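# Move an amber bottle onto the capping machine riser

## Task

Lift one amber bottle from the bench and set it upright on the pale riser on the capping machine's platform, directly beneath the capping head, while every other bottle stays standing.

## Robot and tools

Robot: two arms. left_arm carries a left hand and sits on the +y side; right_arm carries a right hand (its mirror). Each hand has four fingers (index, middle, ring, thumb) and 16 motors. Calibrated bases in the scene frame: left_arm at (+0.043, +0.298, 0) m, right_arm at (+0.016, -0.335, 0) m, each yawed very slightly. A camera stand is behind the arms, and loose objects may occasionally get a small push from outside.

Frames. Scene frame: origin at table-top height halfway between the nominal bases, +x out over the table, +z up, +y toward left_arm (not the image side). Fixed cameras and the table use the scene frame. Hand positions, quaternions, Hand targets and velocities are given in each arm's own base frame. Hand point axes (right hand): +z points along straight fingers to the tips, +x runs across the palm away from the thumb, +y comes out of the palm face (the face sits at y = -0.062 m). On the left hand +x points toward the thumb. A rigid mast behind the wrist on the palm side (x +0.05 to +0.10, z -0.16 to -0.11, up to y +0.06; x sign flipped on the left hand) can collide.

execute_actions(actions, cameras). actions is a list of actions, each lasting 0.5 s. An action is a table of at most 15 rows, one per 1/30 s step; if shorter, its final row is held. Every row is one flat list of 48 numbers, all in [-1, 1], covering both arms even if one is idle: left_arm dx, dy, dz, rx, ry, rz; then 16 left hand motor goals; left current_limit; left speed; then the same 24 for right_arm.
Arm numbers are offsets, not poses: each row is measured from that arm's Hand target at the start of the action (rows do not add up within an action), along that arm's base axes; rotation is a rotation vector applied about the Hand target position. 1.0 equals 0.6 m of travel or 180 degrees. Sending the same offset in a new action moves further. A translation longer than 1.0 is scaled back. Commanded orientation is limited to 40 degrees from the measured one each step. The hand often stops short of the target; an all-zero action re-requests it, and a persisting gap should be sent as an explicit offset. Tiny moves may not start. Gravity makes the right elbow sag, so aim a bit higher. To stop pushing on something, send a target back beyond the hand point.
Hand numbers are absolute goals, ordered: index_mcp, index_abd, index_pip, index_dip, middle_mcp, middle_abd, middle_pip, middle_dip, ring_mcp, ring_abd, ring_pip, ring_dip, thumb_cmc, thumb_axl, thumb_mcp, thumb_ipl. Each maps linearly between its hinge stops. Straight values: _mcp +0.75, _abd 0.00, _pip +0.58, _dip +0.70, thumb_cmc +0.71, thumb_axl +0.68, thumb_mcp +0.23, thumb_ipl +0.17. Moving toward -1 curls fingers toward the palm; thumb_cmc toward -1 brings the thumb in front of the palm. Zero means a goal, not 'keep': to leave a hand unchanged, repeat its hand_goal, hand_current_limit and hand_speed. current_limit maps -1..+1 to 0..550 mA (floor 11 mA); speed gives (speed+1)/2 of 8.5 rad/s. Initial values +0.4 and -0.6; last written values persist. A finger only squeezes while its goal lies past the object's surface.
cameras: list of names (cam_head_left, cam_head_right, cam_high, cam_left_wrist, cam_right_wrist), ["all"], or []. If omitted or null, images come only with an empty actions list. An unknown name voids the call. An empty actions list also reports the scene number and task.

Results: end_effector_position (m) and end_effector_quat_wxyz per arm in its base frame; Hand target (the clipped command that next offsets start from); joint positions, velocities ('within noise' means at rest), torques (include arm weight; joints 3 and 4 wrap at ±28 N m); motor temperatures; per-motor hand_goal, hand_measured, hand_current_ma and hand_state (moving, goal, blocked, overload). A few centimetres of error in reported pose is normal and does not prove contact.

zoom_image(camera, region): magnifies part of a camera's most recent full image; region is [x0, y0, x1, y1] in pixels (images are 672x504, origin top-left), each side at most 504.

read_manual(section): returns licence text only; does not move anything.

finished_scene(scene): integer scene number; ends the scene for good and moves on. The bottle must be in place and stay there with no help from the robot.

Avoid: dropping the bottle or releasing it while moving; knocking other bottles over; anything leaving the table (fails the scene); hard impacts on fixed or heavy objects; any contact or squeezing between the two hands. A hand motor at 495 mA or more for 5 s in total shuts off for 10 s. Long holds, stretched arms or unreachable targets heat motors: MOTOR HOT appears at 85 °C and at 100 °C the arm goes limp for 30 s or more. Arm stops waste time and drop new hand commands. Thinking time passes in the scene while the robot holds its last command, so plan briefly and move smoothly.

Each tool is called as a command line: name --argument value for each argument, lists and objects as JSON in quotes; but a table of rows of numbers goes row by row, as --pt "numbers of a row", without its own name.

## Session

execute_actions --actions '[]'

zoom_image --camera "cam_head_right" --region '[280, 100, 530, 290]'

zoom_image --camera "cam_head_left" --region '[280, 100, 530, 290]'

Scene clock: 0.00 s.
left_arm: end_effector_position=(+0.2571, +0.3565, +0.1698) hand_goal=(+0.754, +0.000, +0.576, +0.696, +0.754, +0.000, +0.576, +0.696, +0.754, +0.000, +0.576, +0.696, +0.714, +0.678, +0.226, +0.168) hand_measured=(+0.754, +0.000, +0.576, +0.696, +0.754, +0.000, +0.576, +0.696, +0.754, +0.000, +0.576, +0.696, +0.714, +0.678, +0.226, +0.168) hand_current_ma=(+0, +0, +0, +0, +0, +0, +0, +0, +0, +0, +0, +0, +0, +0, +0, +0) hand_state=(goal, goal, goal, goal, goal, goal, goal, goal, goal, goal, goal, goal, goal, goal, goal, goal) hand_current_limit=0.40 hand_speed=-0.60 end_effector_quat_wxyz=(-0.133, +0.882, +0.395, +0.220) | right_arm: end_effector_position=(+0.4344, +0.4049, +0.1789) hand_goal=(+0.754, +0.000, +0.576, +0.696, +0.754, +0.000, +0.576, +0.696, +0.754, +0.000, +0.576, +0.696, +0.714, +0.678, +0.226, +0.168) hand_measured=(+0.754, +0.000, +0.576, +0.696, +0.754, +0.000, +0.576, +0.696, +0.754, +0.000, +0.576, +0.696, +0.714, +0.678, +0.226, +0.168) hand_current_ma=(+0, +0, +0, +0, +0, +0, +0, +0, +0, +0, +0, +0, +0, +0, +0, +0) hand_state=(goal, goal, goal, goal, goal, goal, goal, goal, goal, goal, goal, goal, goal, goal, goal, goal) hand_current_limit=0.40 hand_speed=-0.60 end_effector_quat_wxyz=(-0.220, +0.750, +0.561, +0.275)
Joint positions: left_arm=[1.193 1.223 0.874 -0.712 0.113 1.892] | right_arm=[0.794 1.503 1.163 -0.582 -0.335 1.193]
Joint velocities: within noise
Joint torques (N m): no reading
Motor temperatures (°C): left_arm=[24 34 42 25 23 25] | right_arm=[28 28 37 24 25 26]
Heat: left arm: hottest elbow 42 °C; right arm: hottest elbow 37 °C.
Hand target: left_arm +0.2602, +0.3641, +0.1793; -0.140, +0.880, +0.393, +0.228 | right_arm +0.4413, +0.4120, +0.1979; -0.222, +0.743, +0.560, +0.293
camera_calibration:
cam_left_wrist: T_world_to_cam=[[-0.92583, -0.0861573, -0.36799, 0.300001], [-0.372841, 0.367617, 0.851966, -0.223197], [0.0618761, 0.925978, -0.372474, -0.153909], [0, 0, 0, 1]] pos_world=[0.204056, 0.250414, 0.243227]
cam_right_wrist: T_world_to_cam=[[0.473292, -0.69621, -0.539709, 0.208871], [-0.716092, -0.660894, 0.224567, 0.496075], [-0.513037, 0.280195, -0.811347, 0.378509], [0, 0, 0, 1]] pos_world=[0.450567, 0.367215, 0.308429]

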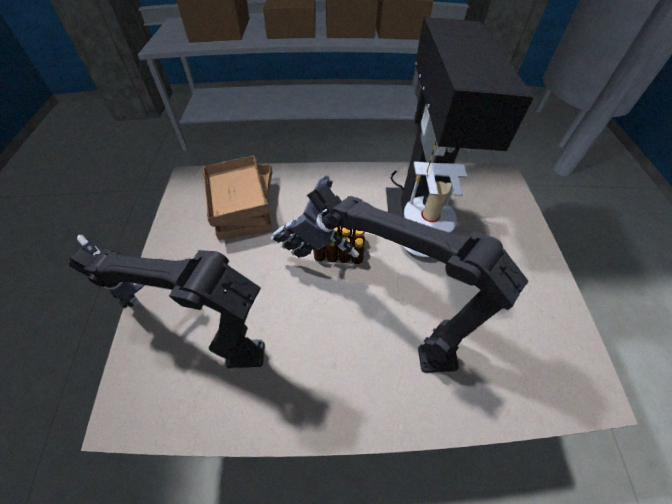

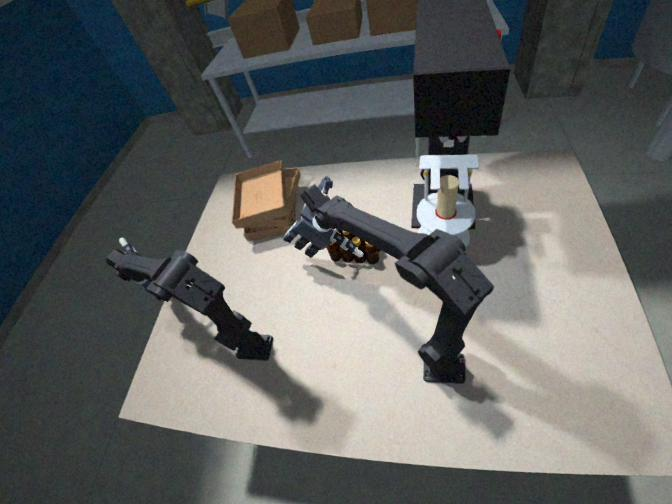

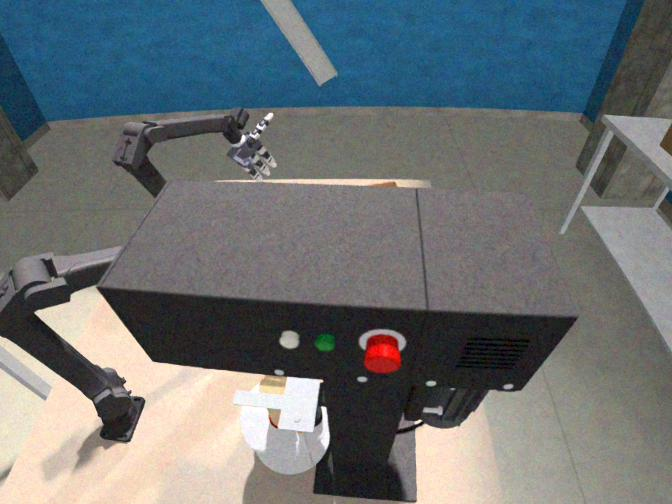

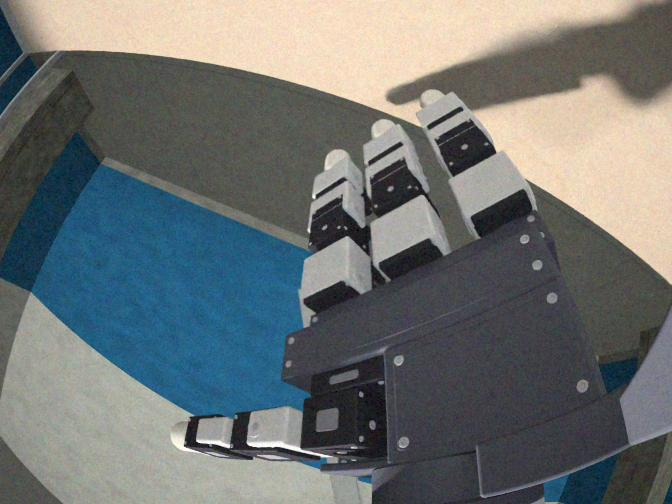

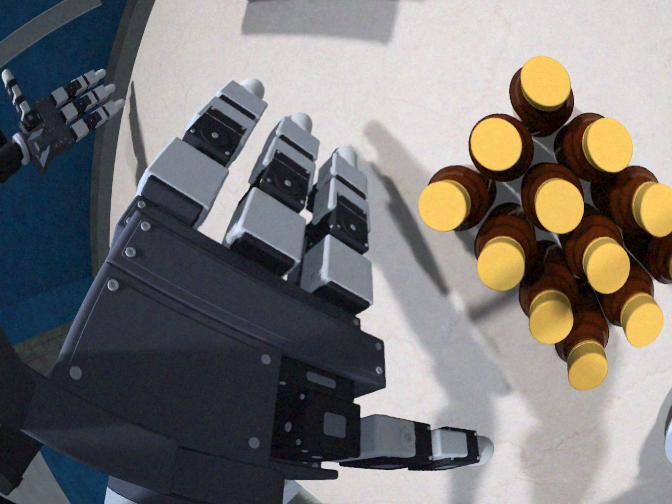

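Scaled by 2.016 from the camera's 672x504 image, which has a finer 960x720 frame.

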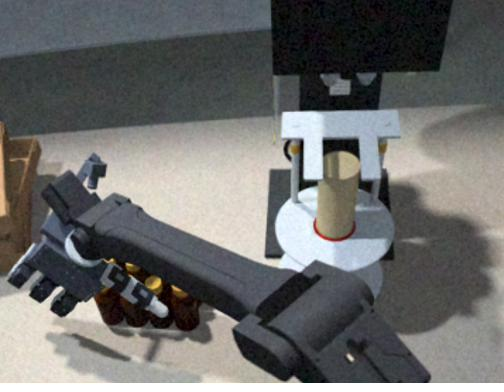

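Scaled by 2.016 from the camera's 672x504 image, which has a finer 960x720 frame.

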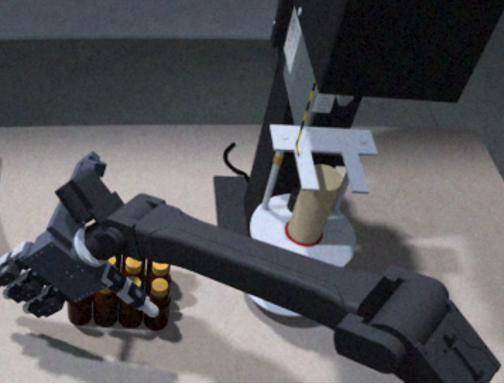

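execute_actions --actions '[[[0,0,0,0,0,0,0.754,0,0.576,0.696,0.754,0,0.576,0.696,0.754,0,0.576,0.696,0.714,0.678,0.226,0.168,0.4,-0.6,0,0,0.2,0,0,0,0.754,0,0.576,0.696,0.754,0,0.576,0.696,0.754,0,0.576,0.696,0.714,0.678,0.226,0.168,0.4,-0.6]],[[0,0,0,0,0,0,0.754,0,0.576,0.696,0.754,0,0.576,0.696,0.754,0,0.576,0.696,0.714,0.678,0.226,0.168,0.4,-0.6,-0.2,-0.25,0,0,0,0,0.754,0,0.576,0.696,0.754,0,0.576,0.696,0.754,0,0.576,0.696,0.714,0.678,0.226,0.168,0.4,-0.6]]]' --cameras '["all"]'

zoom_image --camera "cam_head_right" --region '[280, 130, 500, 290]'

zoom_image --camera "cam_head_left" --region '[280, 130, 500, 290]'

Scene clock: 34.10 s.
left_arm: end_effector_position=(+0.2571, +0.3565, +0.1698) hand_goal=(+0.754, +0.000, +0.576, +0.696, +0.754, +0.000, +0.576, +0.696, +0.754, +0.000, +0.576, +0.696, +0.714, +0.678, +0.226, +0.168) hand_measured=(+0.754, +0.000, +0.576, +0.696, +0.754, +0.000, +0.576, +0.696, +0.754, +0.000, +0.576, +0.696, +0.714, +0.678, +0.224, +0.168) hand_current_ma=(+0, +0, +0, +0, +0, +0, +0, +0, +0, +0, +0, +0, +0, +0, +0, +0) hand_state=(goal, goal, goal, goal, goal, goal, goal, goal, goal, goal, goal, goal, goal, goal, goal, goal) hand_current_limit=0.40 hand_speed=-0.60 end_effector_quat_wxyz=(-0.133, +0.882, +0.395, +0.220) | right_arm: end_effector_position=(+0.3180, +0.2646, +0.3210) hand_goal=(+0.754, +0.000, +0.576, +0.696, +0.754, +0.000, +0.576, +0.696, +0.754, +0.000, +0.576, +0.696, +0.714, +0.678, +0.226, +0.168) hand_measured=(+0.752, +0.002, +0.576, +0.696, +0.752, +0.002, +0.576, +0.696, +0.752, +0.002, +0.576, +0.696, +0.714, +0.678, +0.224, +0.168) hand_current_ma=(+0, +0, +0, +0, +0, +0, +0, +0, +0, +0, +0, +0, +0, +0, -1, +0) hand_state=(goal, goal, goal, goal, goal, goal, goal, goal, goal, goal, goal, goal, goal, goal, goal, goal) hand_current_limit=0.40 hand_speed=-0.60 end_effector_quat_wxyz=(-0.225, +0.740, +0.560, +0.298)
Joint positions: left_arm=[1.193 1.223 0.874 -0.712 0.113 1.892] | right_arm=[0.736 0.941 1.053 -0.999 -0.376 1.147]
Joint torques (N m): left_arm=[1.79 -9.41 12.11 1.62 0.33 -0.07] | right_arm=[-0.09 -5.3 9.85 1.31 -0.42 -0.24]
Motor temperatures (°C): left_arm=[24 34 51 26 23 25] | right_arm=[28 29 41 24 25 26]
Heat: left arm: hottest elbow 51 °C; right arm: hottest elbow 41 °C.
Hand target: left_arm +0.2602, +0.3641, +0.1793; -0.140, +0.880, +0.393, +0.228 | right_arm +0.3213, +0.2621, +0.3178; -0.222, +0.742, +0.560, +0.293
Off the commanded pose: left_arm 0.013 m, 1 deg | right_arm 0.005 m, 1 deg.
camera_calibration:
cam_left_wrist: T_world_to_cam=[[-0.92583, -0.0861573, -0.36799, 0.300001], [-0.372841, 0.367617, 0.851966, -0.223197], [0.0618761, 0.925978, -0.372474, -0.153909], [0, 0, 0, 1]] pos_world=[0.204056, 0.250414, 0.243227]
cam_right_wrist: T_world_to_cam=[[0.492853, -0.67387, -0.550449, 0.234348], [-0.721412, -0.670161, 0.174496, 0.308291], [-0.486478, 0.3111, -0.816429, 0.45835], [0, 0, 0, 1]] pos_world=[0.329882, 0.221932, 0.449412]

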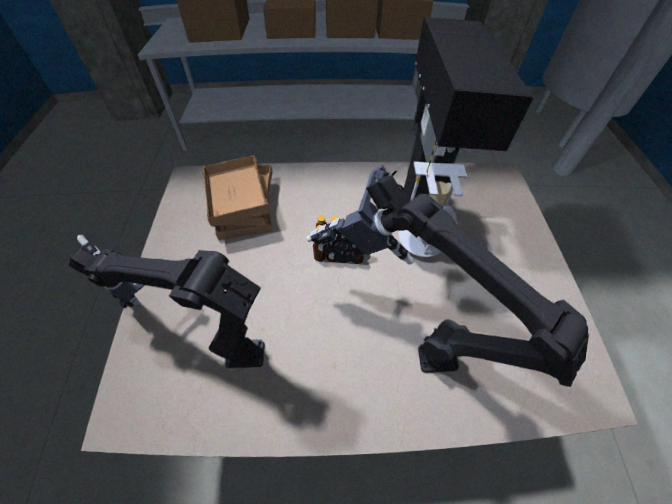

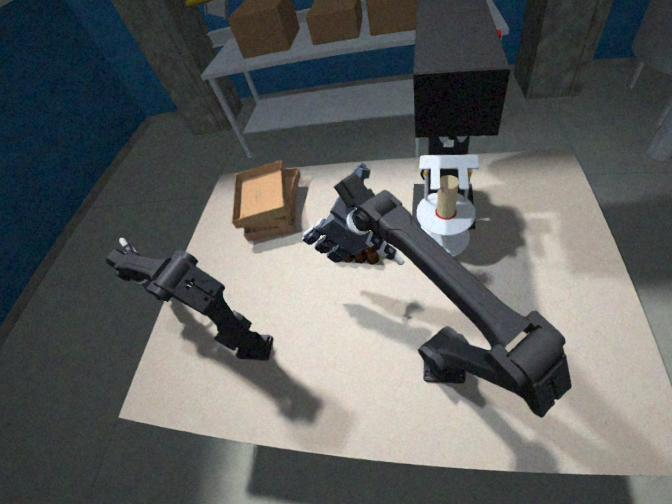

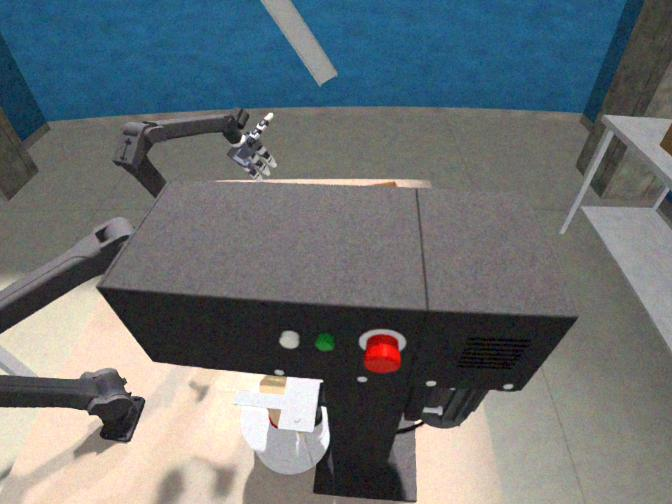

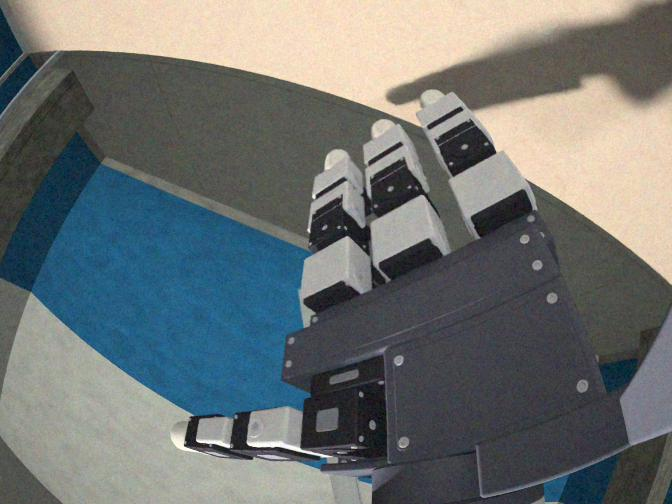

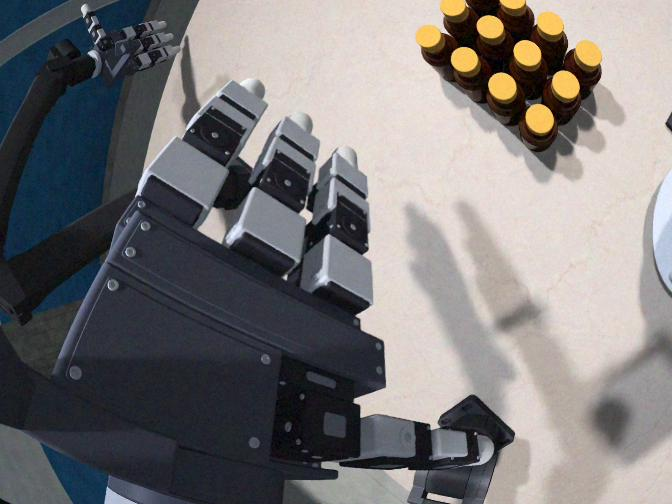

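Scaled by 2.291 from the camera's 672x504 image, which has a finer 960x720 frame.

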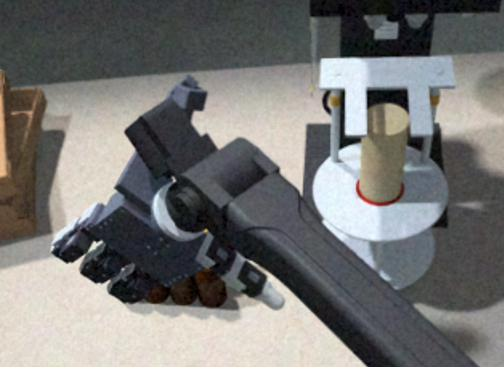

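Scaled by 2.291 from the camera's 672x504 image, which has a finer 960x720 frame.

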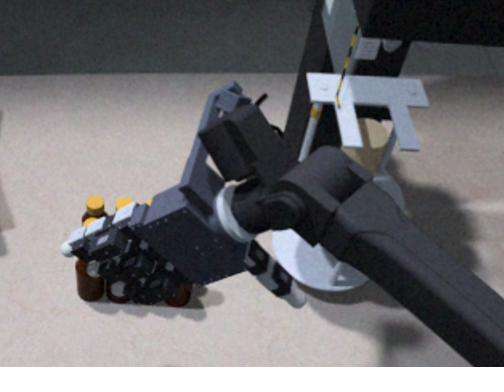

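execute_actions --actions '[[[0,0,0,0,0,0,0.754,0,0.576,0.696,0.754,0,0.576,0.696,0.754,0,0.576,0.696,0.714,0.678,0.226,0.168,0.4,-0.6,-0.1,-0.3,0.1,0,0,0,0.754,0,0.576,0.696,0.754,0,0.576,0.696,0.754,0,0.576,0.696,0.714,0.678,0.226,0.168,0.4,-0.6]]]' --cameras '["all"]'

zoom_image --camera "cam_head_right" --region '[310, 190, 410, 280]'

zoom_image --camera "cam_head_left" --region '[290, 190, 390, 280]'

Scene clock: 69.33 s.
left_arm: end_effector_position=(+0.2571, +0.3565, +0.1698) hand_goal=(+0.754, +0.000, +0.576, +0.696, +0.754, +0.000, +0.576, +0.696, +0.754, +0.000, +0.576, +0.696, +0.714, +0.678, +0.226, +0.168) hand_measured=(+0.754, +0.000, +0.576, +0.696, +0.754, +0.000, +0.576, +0.696, +0.754, +0.000, +0.576, +0.696, +0.714, +0.678, +0.224, +0.168) hand_current_ma=(+0, +0, +0, +0, +0, +0, +0, +0, +0, +0, +0, +0, +0, +0, +0, +0) hand_state=(goal, goal, goal, goal, goal, goal, goal, goal, goal, goal, goal, goal, goal, goal, goal, goal) hand_current_limit=0.40 hand_speed=-0.60 end_effector_quat_wxyz=(-0.133, +0.882, +0.395, +0.220) | right_arm: end_effector_position=(+0.2575, +0.0849, +0.3536) hand_goal=(+0.754, +0.000, +0.576, +0.696, +0.754, +0.000, +0.576, +0.696, +0.754, +0.000, +0.576, +0.696, +0.714, +0.678, +0.226, +0.168) hand_measured=(+0.752, +0.002, +0.576, +0.696, +0.752, +0.002, +0.576, +0.696, +0.752, +0.002, +0.576, +0.696, +0.714, +0.678, +0.224, +0.168) hand_current_ma=(+0, +0, +0, +0, +0, +0, +0, +0, +0, +0, +0, +0, +0, +0, -1, +0) hand_state=(goal, goal, goal, goal, goal, goal, goal, goal, goal, goal, goal, goal, goal, goal, goal, goal) hand_current_limit=0.40 hand_speed=-0.60 end_effector_quat_wxyz=(-0.214, +0.764, +0.537, +0.287)
Joint positions: left_arm=[1.193 1.223 0.874 -0.712 0.113 1.892] | right_arm=[0.13 0.676 1.073 -1.596 -0.647 0.602]
Joint torques (N m): left_arm=[1.9 -9.41 12.12 1.62 0.33 -0.08] | right_arm=[0.09 -1.44 12.85 0.73 -0.77 -0.25]
Heat: left arm: hottest elbow 54 °C; right arm: hottest elbow 43 °C.
Hand target: left_arm +0.2602, +0.3641, +0.1793; -0.140, +0.880, +0.393, +0.228 | right_arm +0.2613, +0.0821, +0.3779; -0.222, +0.742, +0.560, +0.293
Off the commanded pose: left_arm 0.013 m, 1 deg | right_arm 0.025 m, 4 deg.
camera_calibration:
cam_left_wrist: T_world_to_cam=[[-0.92583, -0.0861573, -0.36799, 0.300001], [-0.372841, 0.367617, 0.851966, -0.223197], [0.0618761, 0.925978, -0.372474, -0.153909], [0, 0, 0, 1]] pos_world=[0.204056, 0.250414, 0.243227]
cam_right_wrist: T_world_to_cam=[[0.433836, -0.717057, -0.545541, 0.17808], [-0.756667, -0.618666, 0.21144, 0.130177], [-0.489123, 0.321062, -0.810974, 0.509391], [0, 0, 0, 1]] pos_world=[0.270398, 0.0446835, 0.482728]

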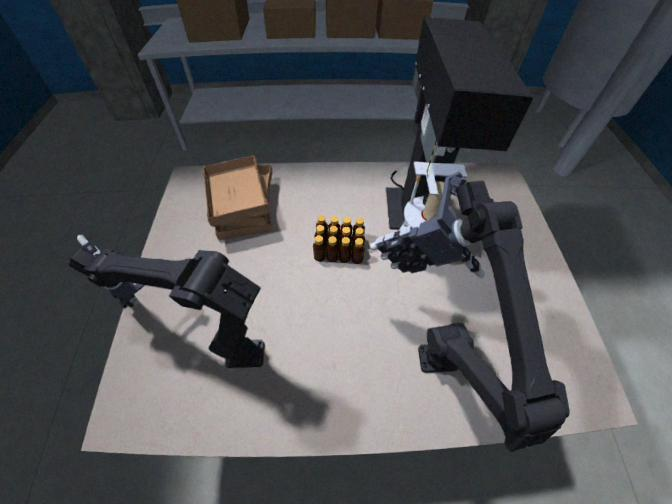

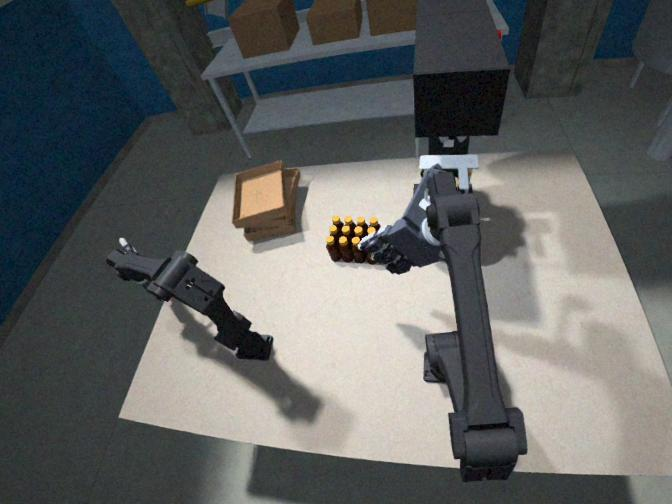

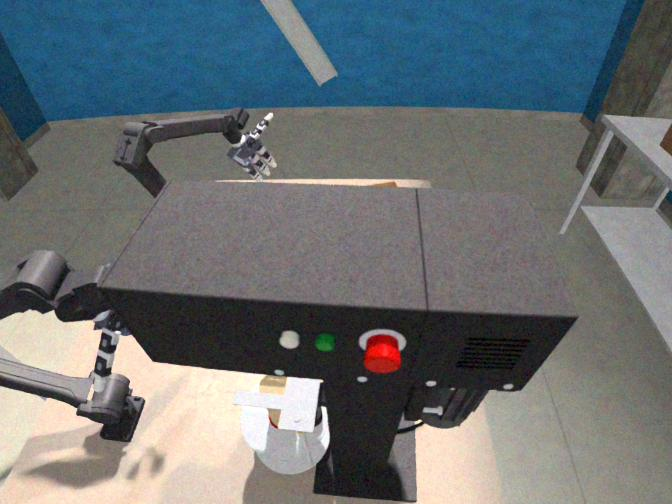

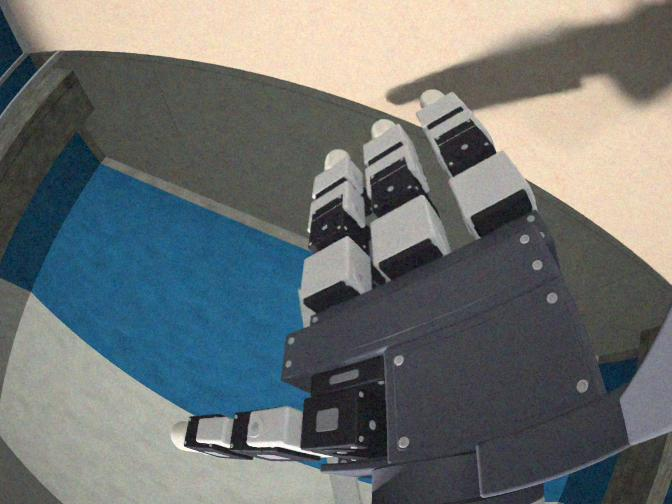

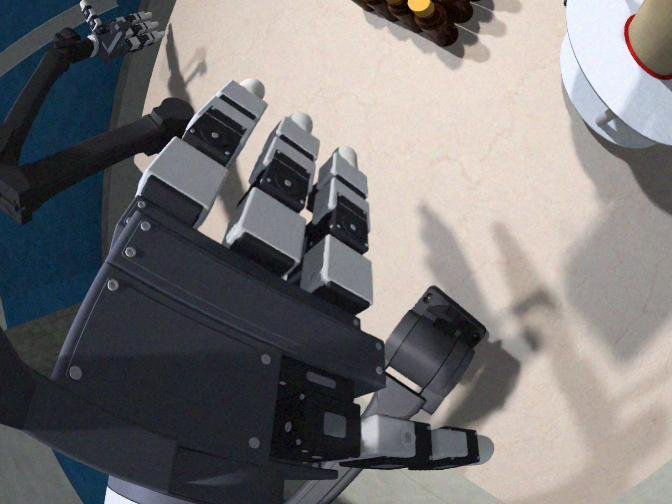

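Scaled by 5.040 from the camera's 672x504 image, which has a finer 960x720 frame.

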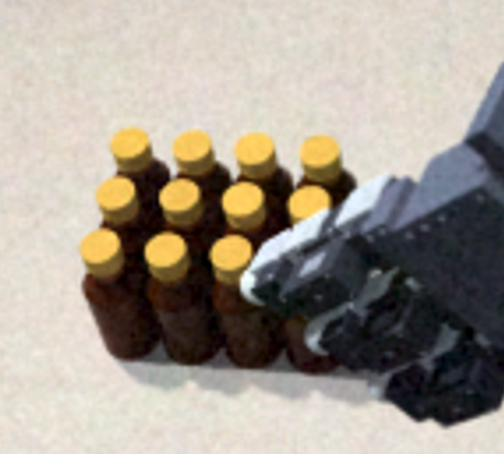

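Scaled by 5.040 from the camera's 672x504 image, which has a finer 960x720 frame.

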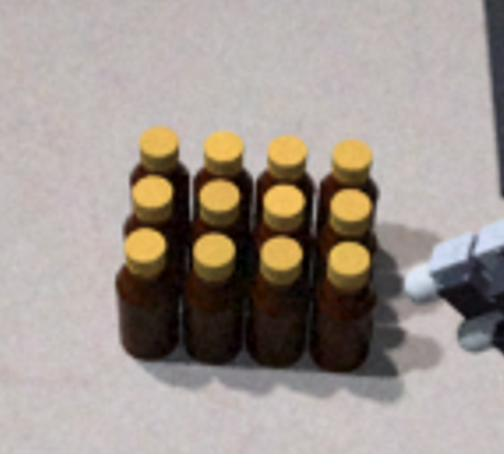

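execute_actions --actions '[[[0,0,0,0,0,0,0.754,0,0.576,0.696,0.754,0,0.576,0.696,0.754,0,0.576,0.696,0.714,0.678,0.226,0.168,0.4,-0.6,0.156,0.091,-0.02,-0.1025,0.0653,-0.0883,0.754,0.1,0.576,0.696,0.754,-0.1,0.576,0.696,-0.5,0,0.576,0.696,0.714,0.678,0.226,0.168,0.4,-0.6]],[[0,0,0,0,0,0,0.754,0,0.576,0.696,0.754,0,0.576,0.696,0.754,0,0.576,0.696,0.714,0.678,0.226,0.168,0.4,-0.6,0.156,0.091,-0.09,-0.1025,0.0653,-0.0883,0.754,0.1,0.576,0.696,0.754,-0.1,0.576,0.696,-0.5,0,0.576,0.696,0.714,0.678,0.226,0.168,0.4,-0.6]]]' --cameras '["cam_head_left","cam_head_right","cam_right_wrist"]'

Scene clock: 240.27 s.
left_arm: end_effector_position=(+0.2571, +0.3565, +0.1698) hand_goal=(+0.754, +0.000, +0.576, +0.696, +0.754, +0.000, +0.576, +0.696, +0.754, +0.000, +0.576, +0.696, +0.714, +0.678, +0.226, +0.168) hand_measured=(+0.754, +0.000, +0.576, +0.696, +0.754, +0.000, +0.576, +0.696, +0.754, +0.000, +0.576, +0.696, +0.714, +0.678, +0.224, +0.168) hand_current_ma=(+0, +0, +0, +0, +0, +0, +0, +0, +0, +0, +0, +0, +0, +0, +0, +0) hand_state=(goal, goal, goal, goal, goal, goal, goal, goal, goal, goal, goal, goal, goal, goal, goal, goal) hand_current_limit=0.40 hand_speed=-0.60 end_effector_quat_wxyz=(-0.133, +0.882, +0.395, +0.220) | right_arm: end_effector_position=(+0.4423, +0.1926, +0.2868) hand_goal=(+0.754, +0.100, +0.576, +0.696, +0.754, -0.100, +0.576, +0.696, -0.500, +0.000, +0.576, +0.696, +0.714, +0.678, +0.226, +0.168) hand_measured=(+0.754, +0.100, +0.576, +0.696, +0.754, -0.098, +0.576, +0.696, -0.478, +0.002, +0.576, +0.696, +0.714, +0.678, +0.222, +0.168) hand_current_ma=(+0, +0, +0, +0, +0, +0, +0, +0, +19, +0, +0, +0, +0, +0, -1, +0) hand_state=(goal, goal, goal, goal, goal, goal, goal, goal, blocked, goal, goal, goal, goal, goal, goal, goal) hand_current_limit=0.40 hand_speed=-0.60 end_effector_quat_wxyz=(+0.005, +0.933, +0.358, -0.021)
Joint positions: left_arm=[1.193 1.223 0.874 -0.712 0.113 1.892] | right_arm=[0.594 1.638 1.716 -1.692 0.001 1.431]
Joint torques (N m): left_arm=[1.85 -9.47 12.1 1.63 0.33 -0.08] | right_arm=[0.03 -15.74 12.04 -0.21 0.04 0.04]
Motor temperatures (°C): left_arm=[24 34 57 26 23 25] | right_arm=[27 28 49 24 26 26]
Heat: left arm: hottest elbow 57 °C; right arm: hottest elbow 49 °C.
Hand target: left_arm +0.2602, +0.3641, +0.1793; -0.140, +0.880, +0.393, +0.228 | right_arm +0.4485, +0.1911, +0.3118; +0.000, +0.938, +0.347, +0.000
Off the commanded pose: left_arm 0.013 m, 1 deg | right_arm 0.026 m, 3 deg.
joint sent to its limit (right arm) — joint 4 (wrist pitch), lower limit. The joint targets still meet the commanded pose.
camera_calibration:
cam_right_wrist: T_world_to_cam=[[-0.119863, -0.992719, -0.0118895, 0.283686], [-0.678055, 0.0731108, 0.731366, 0.0336019], [-0.725171, 0.0957257, -0.681882, 0.621765], [0, 0, 0, 1]] pos_world=[0.507674, 0.219645, 0.402768]
Images, in order (width x height): cam_head_left 672x504, cam_head_right 672x504, cam_right_wrist 672x504.

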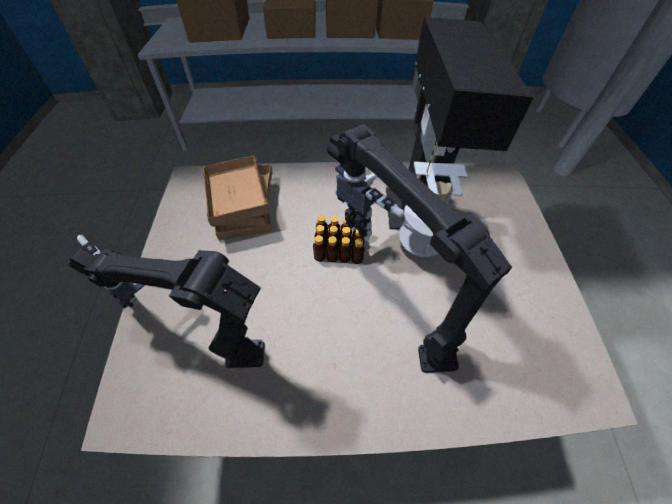

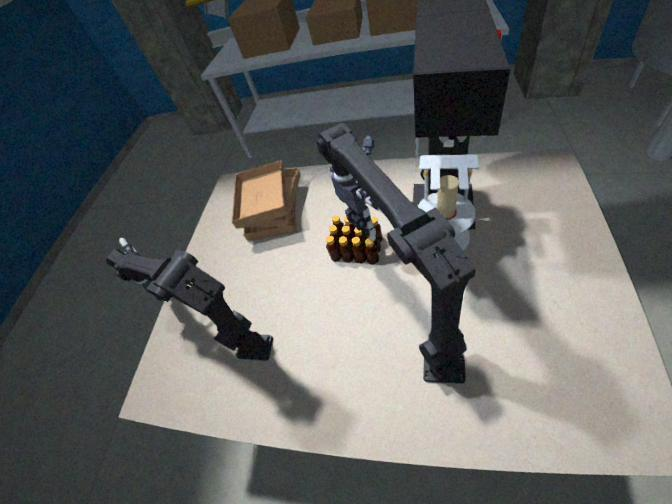

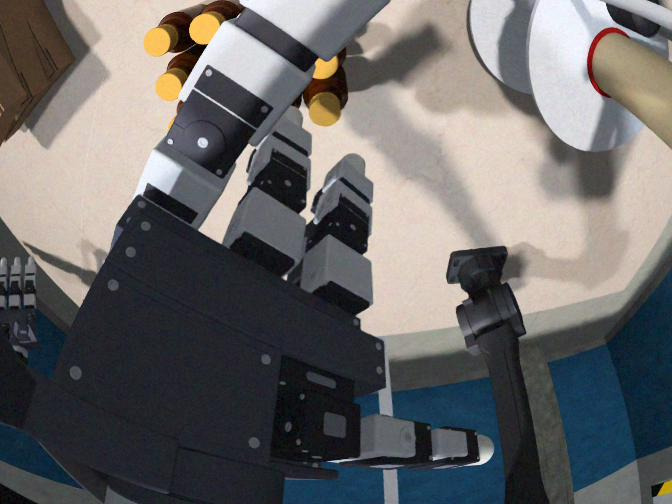

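zoom_image --camera "cam_right_wrist" --region '[240, 30, 400, 200]'

zoom_image --camera "cam_head_left" --region '[300, 150, 420, 280]'

zoom_image --camera "cam_head_right" --region '[310, 150, 430, 280]'

Scaled by 2.965 from the camera's 672x504 image, which has a finer 960x720 frame.

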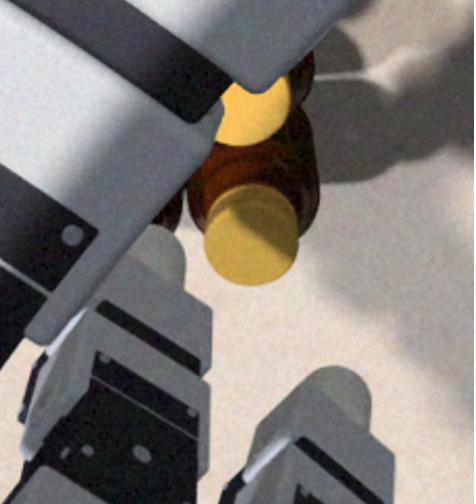

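Scaled by 3.877 from the camera's 672x504 image, which has a finer 960x720 frame.

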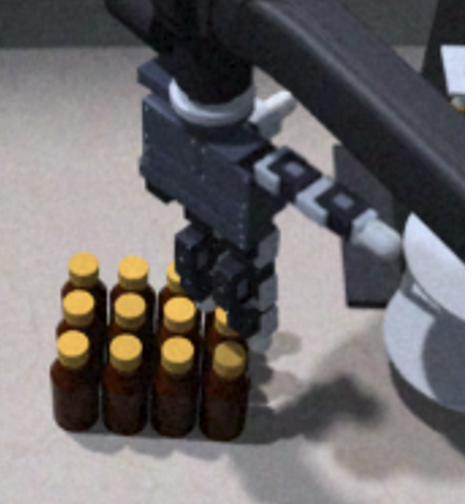

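Scaled by 3.877 from the camera's 672x504 image, which has a finer 960x720 frame.

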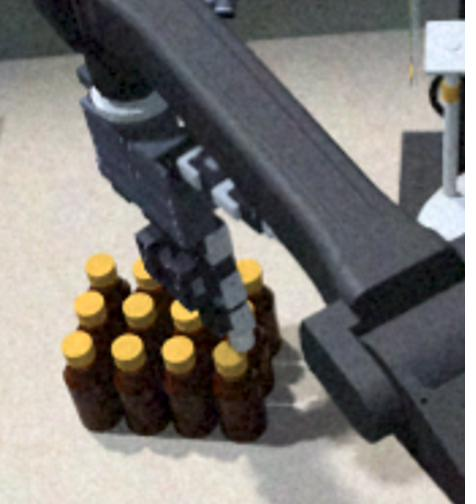

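execute_actions --actions '[[[0,0,0,0,0,0,0.754,0,0.576,0.696,0.754,0,0.576,0.696,0.754,0,0.576,0.696,0.714,0.678,0.226,0.168,0.4,-0.6,0.01,-0.004,-0.07,0,0,0,0.754,0.1,0.576,0.696,0.754,-0.1,0.576,0.696,-0.5,0,0.576,0.696,0.714,0.678,0.226,0.168,0.4,-0.6]]]' --cameras '["cam_head_left","cam_head_right","cam_right_wrist"]'

zoom_image --camera "cam_right_wrist" --region '[240, 30, 400, 200]'

zoom_image --camera "cam_head_left" --region '[320, 190, 400, 270]'

zoom_image --camera "cam_head_right" --region '[330, 190, 410, 270]'

Scene clock: 299.00 s.
left_arm: end_effector_position=(+0.2571, +0.3565, +0.1698) hand_goal=(+0.754, +0.000, +0.576, +0.696, +0.754, +0.000, +0.576, +0.696, +0.754, +0.000, +0.576, +0.696, +0.714, +0.678, +0.226, +0.168) hand_measured=(+0.754, +0.000, +0.576, +0.696, +0.754, +0.000, +0.576, +0.696, +0.754, +0.000, +0.576, +0.696, +0.714, +0.678, +0.224, +0.168) hand_current_ma=(+0, +0, +0, +0, +0, +0, +0, +0, +0, +0, +0, +0, +0, +0, +0, +0) hand_state=(goal, goal, goal, goal, goal, goal, goal, goal, goal, goal, goal, goal, goal, goal, goal, goal) hand_current_limit=0.40 hand_speed=-0.60 end_effector_quat_wxyz=(-0.133, +0.882, +0.395, +0.220) | right_arm: end_effector_position=(+0.4509, +0.1911, +0.2681) hand_goal=(+0.754, +0.100, +0.576, +0.696, +0.754, -0.100, +0.576, +0.696, -0.500, +0.000, +0.576, +0.696, +0.714, +0.678, +0.226, +0.168) hand_measured=(+0.754, +0.100, +0.576, +0.696, +0.754, -0.098, +0.576, +0.696, -0.478, +0.002, +0.576, +0.696, +0.714, +0.678, +0.222, +0.168) hand_current_ma=(+0, +0, +0, +0, +0, +0, +0, +0, +18, +0, +0, +0, +0, +0, -1, +0) hand_state=(goal, goal, goal, goal, goal, goal, goal, goal, blocked, goal, goal, goal, goal, goal, goal, goal) hand_current_limit=0.40 hand_speed=-0.60 end_effector_quat_wxyz=(+0.002, +0.936, +0.352, -0.008)
Joint positions: left_arm=[1.193 1.223 0.874 -0.712 0.113 1.892] | right_arm=[0.581 1.638 1.668 -1.618 0.001 1.432]
Joint torques (N m): left_arm=[1.85 -9.47 12.12 1.62 0.33 -0.08] | right_arm=[0.32 -14.8 8.5 0.58 0.04 -0.06]
Motor temperatures (°C): left_arm=[23 34 58 26 23 25] | right_arm=[27 29 49 24 25 26]
Heat: left arm: hottest elbow 58 °C; right arm: hottest elbow 49 °C.
Hand target: left_arm +0.2602, +0.3641, +0.1793; -0.140, +0.880, +0.393, +0.228 | right_arm +0.4545, +0.1888, +0.2698; +0.000, +0.938, +0.347, +0.000
Off the commanded pose: left_arm 0.013 m, 1 deg | right_arm 0.005 m, 1 deg.
camera_calibration:
cam_right_wrist: T_world_to_cam=[[-0.132642, -0.990728, -0.0293837, 0.29308], [-0.692849, 0.0714801, 0.717531, 0.0638456], [-0.708778, 0.115533, -0.695907, 0.607922], [0, 0, 0, 1]] pos_world=[0.513992, 0.215563, 0.385858]
Images, in order (width x height): cam_head_left 672x504, cam_head_right 672x504, cam_right_wrist 672x504.

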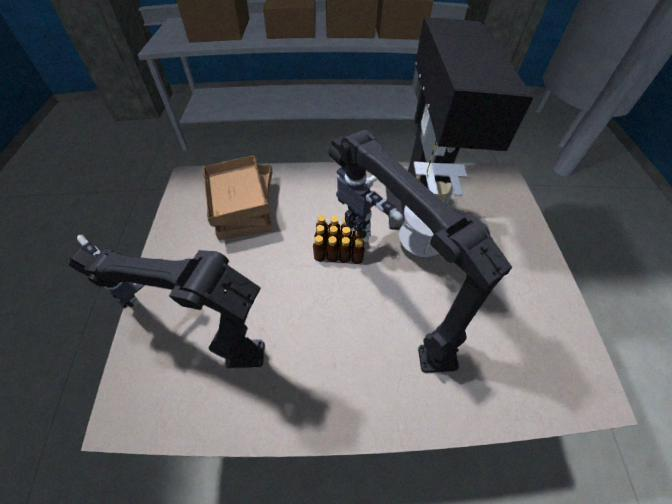

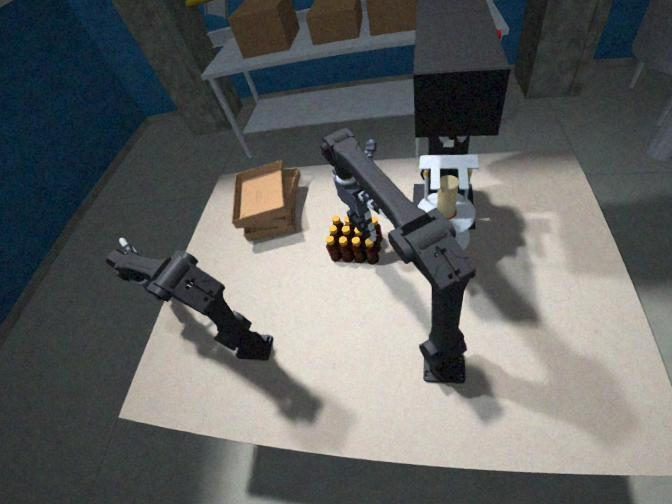

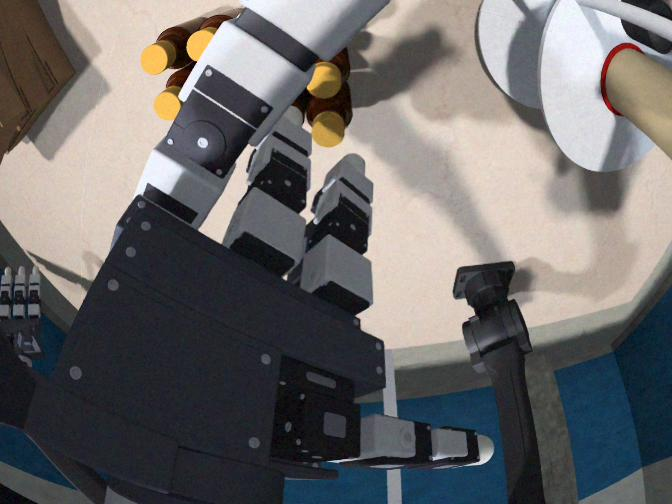

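Scaled by 2.965 from the camera's 672x504 image, which has a finer 960x720 frame.

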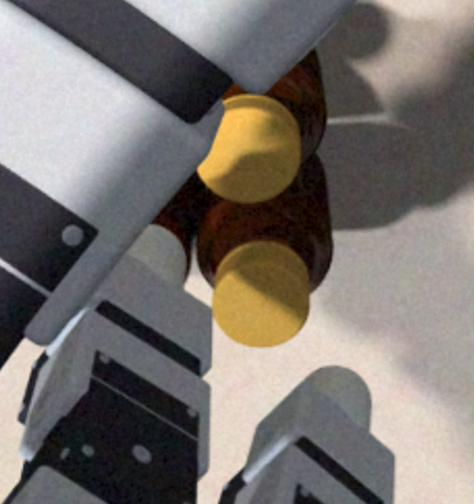

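Scaled by 6.300 from the camera's 672x504 image, which has a finer 960x720 frame.

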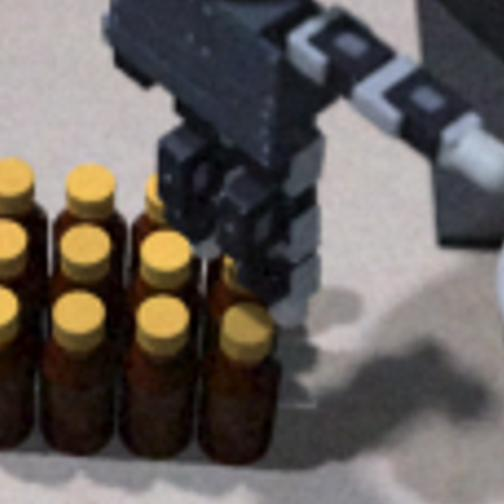

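Scaled by 6.300 from the camera's 672x504 image, which has a finer 960x720 frame.

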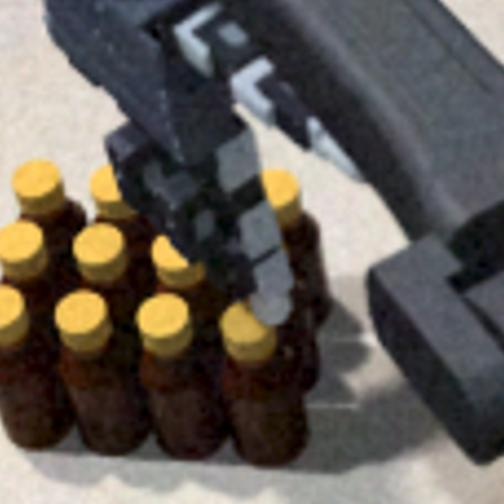

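execute_actions --actions '[[[0,0,0,0,0,0,0.754,0,0.576,0.696,0.754,0,0.576,0.696,0.754,0,0.576,0.696,0.714,0.678,0.226,0.168,0.4,-0.6,-0.009,-0.003,-0.037,0,0,0,0.754,0.1,0.576,0.696,0.754,-0.1,0.576,0.696,-0.5,0,0.576,0.696,0.714,0.678,0.226,0.168,0.4,-0.6]]]' --cameras '["cam_head_left","cam_head_right","cam_right_wrist"]'

zoom_image --camera "cam_right_wrist" --region '[240, 30, 400, 200]'

zoom_image --camera "cam_head_left" --region '[320, 190, 400, 270]'

zoom_image --camera "cam_head_right" --region '[330, 190, 410, 270]'

Scene clock: 371.00 s.
left_arm: end_effector_position=(+0.2571, +0.3565, +0.1698) hand_goal=(+0.754, +0.000, +0.576, +0.696, +0.754, +0.000, +0.576, +0.696, +0.754, +0.000, +0.576, +0.696, +0.714, +0.678, +0.226, +0.168) hand_measured=(+0.754, +0.000, +0.576, +0.696, +0.754, +0.000, +0.576, +0.696, +0.754, +0.000, +0.576, +0.696, +0.714, +0.678, +0.224, +0.168) hand_current_ma=(+0, +0, +0, +0, +0, +0, +0, +0, +0, +0, +0, +0, +0, +0, +0, +0) hand_state=(goal, goal, goal, goal, goal, goal, goal, goal, goal, goal, goal, goal, goal, goal, goal, goal) hand_current_limit=0.40 hand_speed=-0.60 end_effector_quat_wxyz=(-0.133, +0.882, +0.395, +0.220) | right_arm: end_effector_position=(+0.4472, +0.1888, +0.2398) hand_goal=(+0.754, +0.100, +0.576, +0.696, +0.754, -0.100, +0.576, +0.696, -0.500, +0.000, +0.576, +0.696, +0.714, +0.678, +0.226, +0.168) hand_measured=(+0.754, +0.100, +0.576, +0.696, +0.754, -0.098, +0.576, +0.696, -0.480, +0.002, +0.576, +0.696, +0.714, +0.678, +0.222, +0.168) hand_current_ma=(+0, +0, +0, +0, +0, +0, +0, +0, +17, +0, +0, +0, +0, +0, -1, +0) hand_state=(goal, goal, goal, goal, goal, goal, goal, goal, blocked, goal, goal, goal, goal, goal, goal, goal) hand_current_limit=0.40 hand_speed=-0.60 end_effector_quat_wxyz=(+0.003, +0.936, +0.352, -0.015)
Joint positions: left_arm=[1.193 1.223 0.874 -0.712 0.113 1.892] | right_arm=[0.581 1.635 1.59 -1.556 0 1.432]
Joint torques (N m): left_arm=[1.85 -9.47 12.11 1.63 0.33 -0.08] | right_arm=[0.44 -15.03 8.53 0.62 0.06 -0.03]
Motor temperatures (°C): left_arm=[23 34 58 26 23 25] | right_arm=[27 30 43 24 25 26]
Heat: left arm: hottest elbow 58 °C; right arm: hottest elbow 43 °C.
Hand target: left_arm +0.2602, +0.3641, +0.1793; -0.140, +0.880, +0.393, +0.228 | right_arm +0.4491, +0.1871, +0.2475; +0.000, +0.938, +0.347, +0.000
Off the commanded pose: left_arm 0.013 m, 1 deg | right_arm 0.008 m, 2 deg.
camera_calibration:
cam_right_wrist: T_world_to_cam=[[-0.132976, -0.990898, -0.0209315, 0.28762], [-0.684618, 0.0765622, 0.72487, 0.0753866], [-0.71667, 0.11072, -0.688568, 0.588596], [0, 0, 0, 1]] pos_world=[0.511687, 0.21406, 0.356663]
Images, in order (width x height): cam_head_left 672x504, cam_head_right 672x504, cam_right_wrist 672x504.

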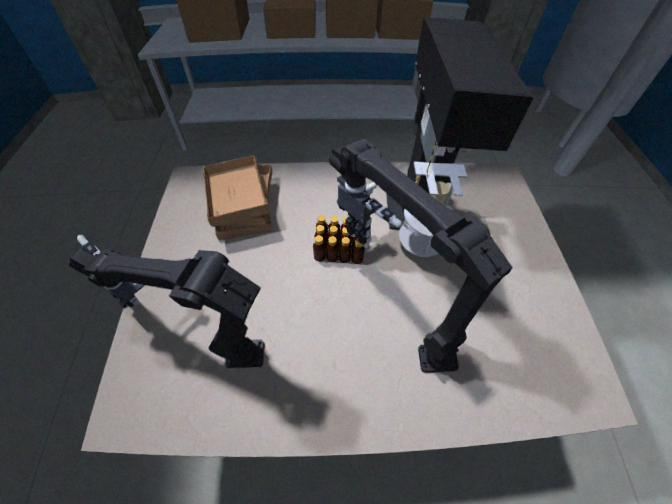

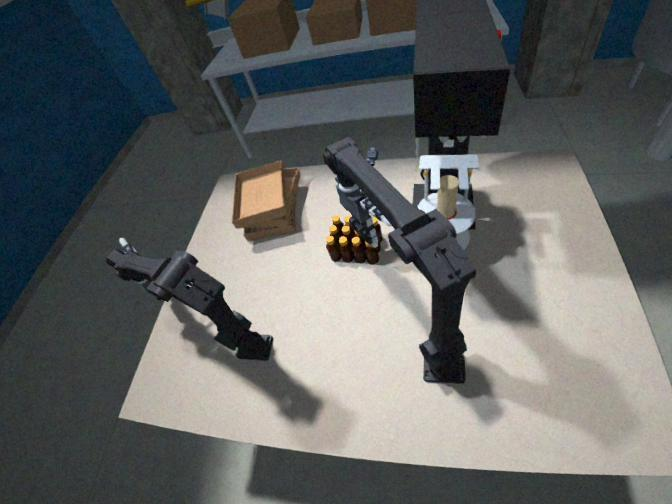

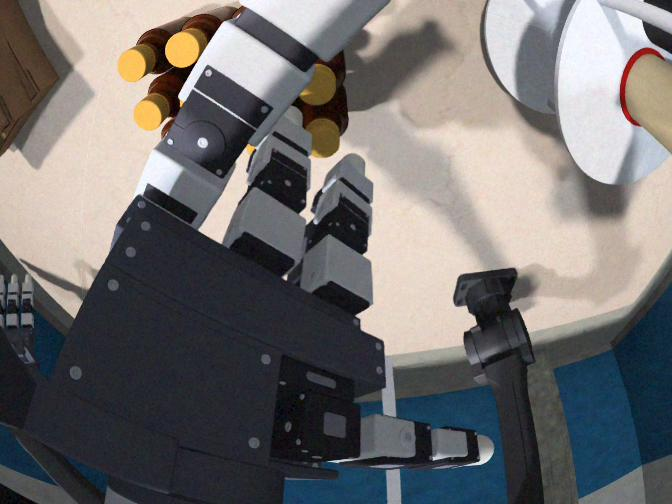

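Scaled by 2.965 from the camera's 672x504 image, which has a finer 960x720 frame.

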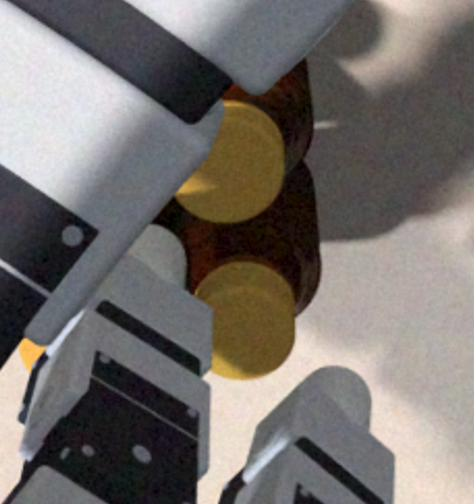

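Scaled by 6.300 from the camera's 672x504 image, which has a finer 960x720 frame.

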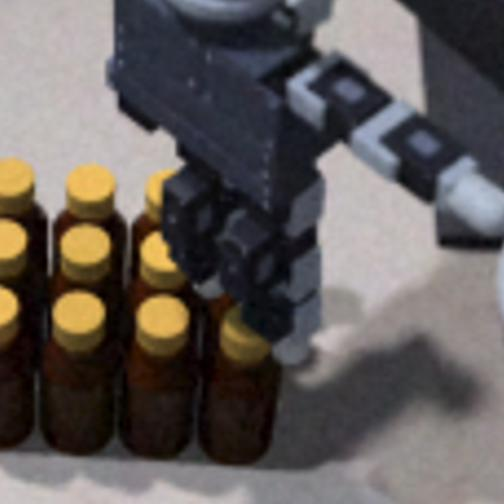

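Scaled by 6.300 from the camera's 672x504 image, which has a finer 960x720 frame.

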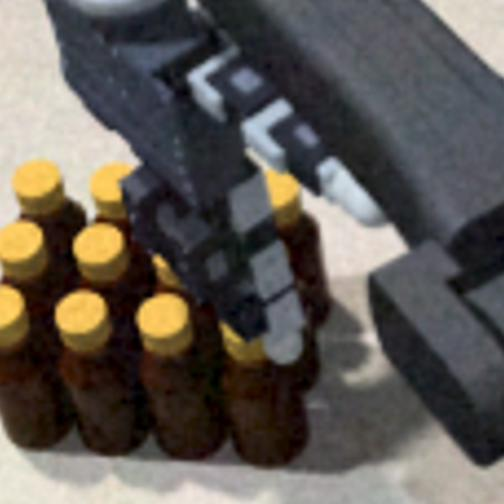

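execute_actions --actions '[[[0,0,0,0,0,0,0.754,0,0.576,0.696,0.754,0,0.576,0.696,0.754,0,0.576,0.696,0.714,0.678,0.226,0.168,0.4,-0.6,-0.011,0.002,-0.006,0,0,0,0.754,0.1,0.576,0.696,0.754,-0.1,0.576,0.696,-0.5,0,0.576,0.696,0.714,0.678,0.226,0.168,0.4,-0.6]]]'

Scene clock: 450.03 s.
left_arm: end_effector_position=(+0.2571, +0.3565, +0.1698) hand_goal=(+0.754, +0.000, +0.576, +0.696, +0.754, +0.000, +0.576, +0.696, +0.754, +0.000, +0.576, +0.696, +0.714, +0.678, +0.226, +0.168) hand_measured=(+0.754, +0.000, +0.576, +0.696, +0.754, +0.000, +0.576, +0.696, +0.754, +0.000, +0.576, +0.696, +0.714, +0.678, +0.224, +0.168) hand_current_ma=(+0, +0, +0, +0, +0, +0, +0, +0, +0, +0, +0, +0, +0, +0, +0, +0) hand_state=(goal, goal, goal, goal, goal, goal, goal, goal, goal, goal, goal, goal, goal, goal, goal, goal) hand_current_limit=0.40 hand_speed=-0.60 end_effector_quat_wxyz=(-0.133, +0.882, +0.395, +0.220) | right_arm: end_effector_position=(+0.4441, +0.1868, +0.2315) hand_goal=(+0.754, +0.100, +0.576, +0.696, +0.754, -0.100, +0.576, +0.696, -0.500, +0.000, +0.576, +0.696, +0.714, +0.678, +0.226, +0.168) hand_measured=(+0.754, +0.100, +0.576, +0.696, +0.754, -0.098, +0.576, +0.696, -0.480, +0.002, +0.576, +0.696, +0.714, +0.678, +0.222, +0.168) hand_current_ma=(+0, +0, +0, +0, +0, +0, +0, +0, +17, +0, +0, +0, +0, +0, -1, +0) hand_state=(goal, goal, goal, goal, goal, goal, goal, goal, blocked, goal, goal, goal, goal, goal, goal, goal) hand_current_limit=0.40 hand_speed=-0.60 end_effector_quat_wxyz=(+0.005, +0.937, +0.350, -0.019)
Joint positions: left_arm=[1.193 1.223 0.874 -0.712 0.113 1.892] | right_arm=[0.581 1.635 1.567 -1.543 0 1.437]
Joint torques (N m): left_arm=[1.85 -9.47 12.11 1.62 0.32 -0.08] | right_arm=[1.14 -16.21 8.29 0.62 0.03 0.03]
Motor temperatures (°C): left_arm=[23 33 58 26 23 25] | right_arm=[27 33 43 24 25 26]
Heat: left arm: hottest elbow 58 °C; right arm: hottest elbow 43 °C.
Hand target: left_arm +0.2602, +0.3641, +0.1793; -0.140, +0.880, +0.393, +0.228 | right_arm +0.4425, +0.1883, +0.2441; +0.000, +0.938, +0.347, +0.000
Off the commanded pose: left_arm 0.013 m, 1 deg | right_arm 0.013 m, 2 deg.


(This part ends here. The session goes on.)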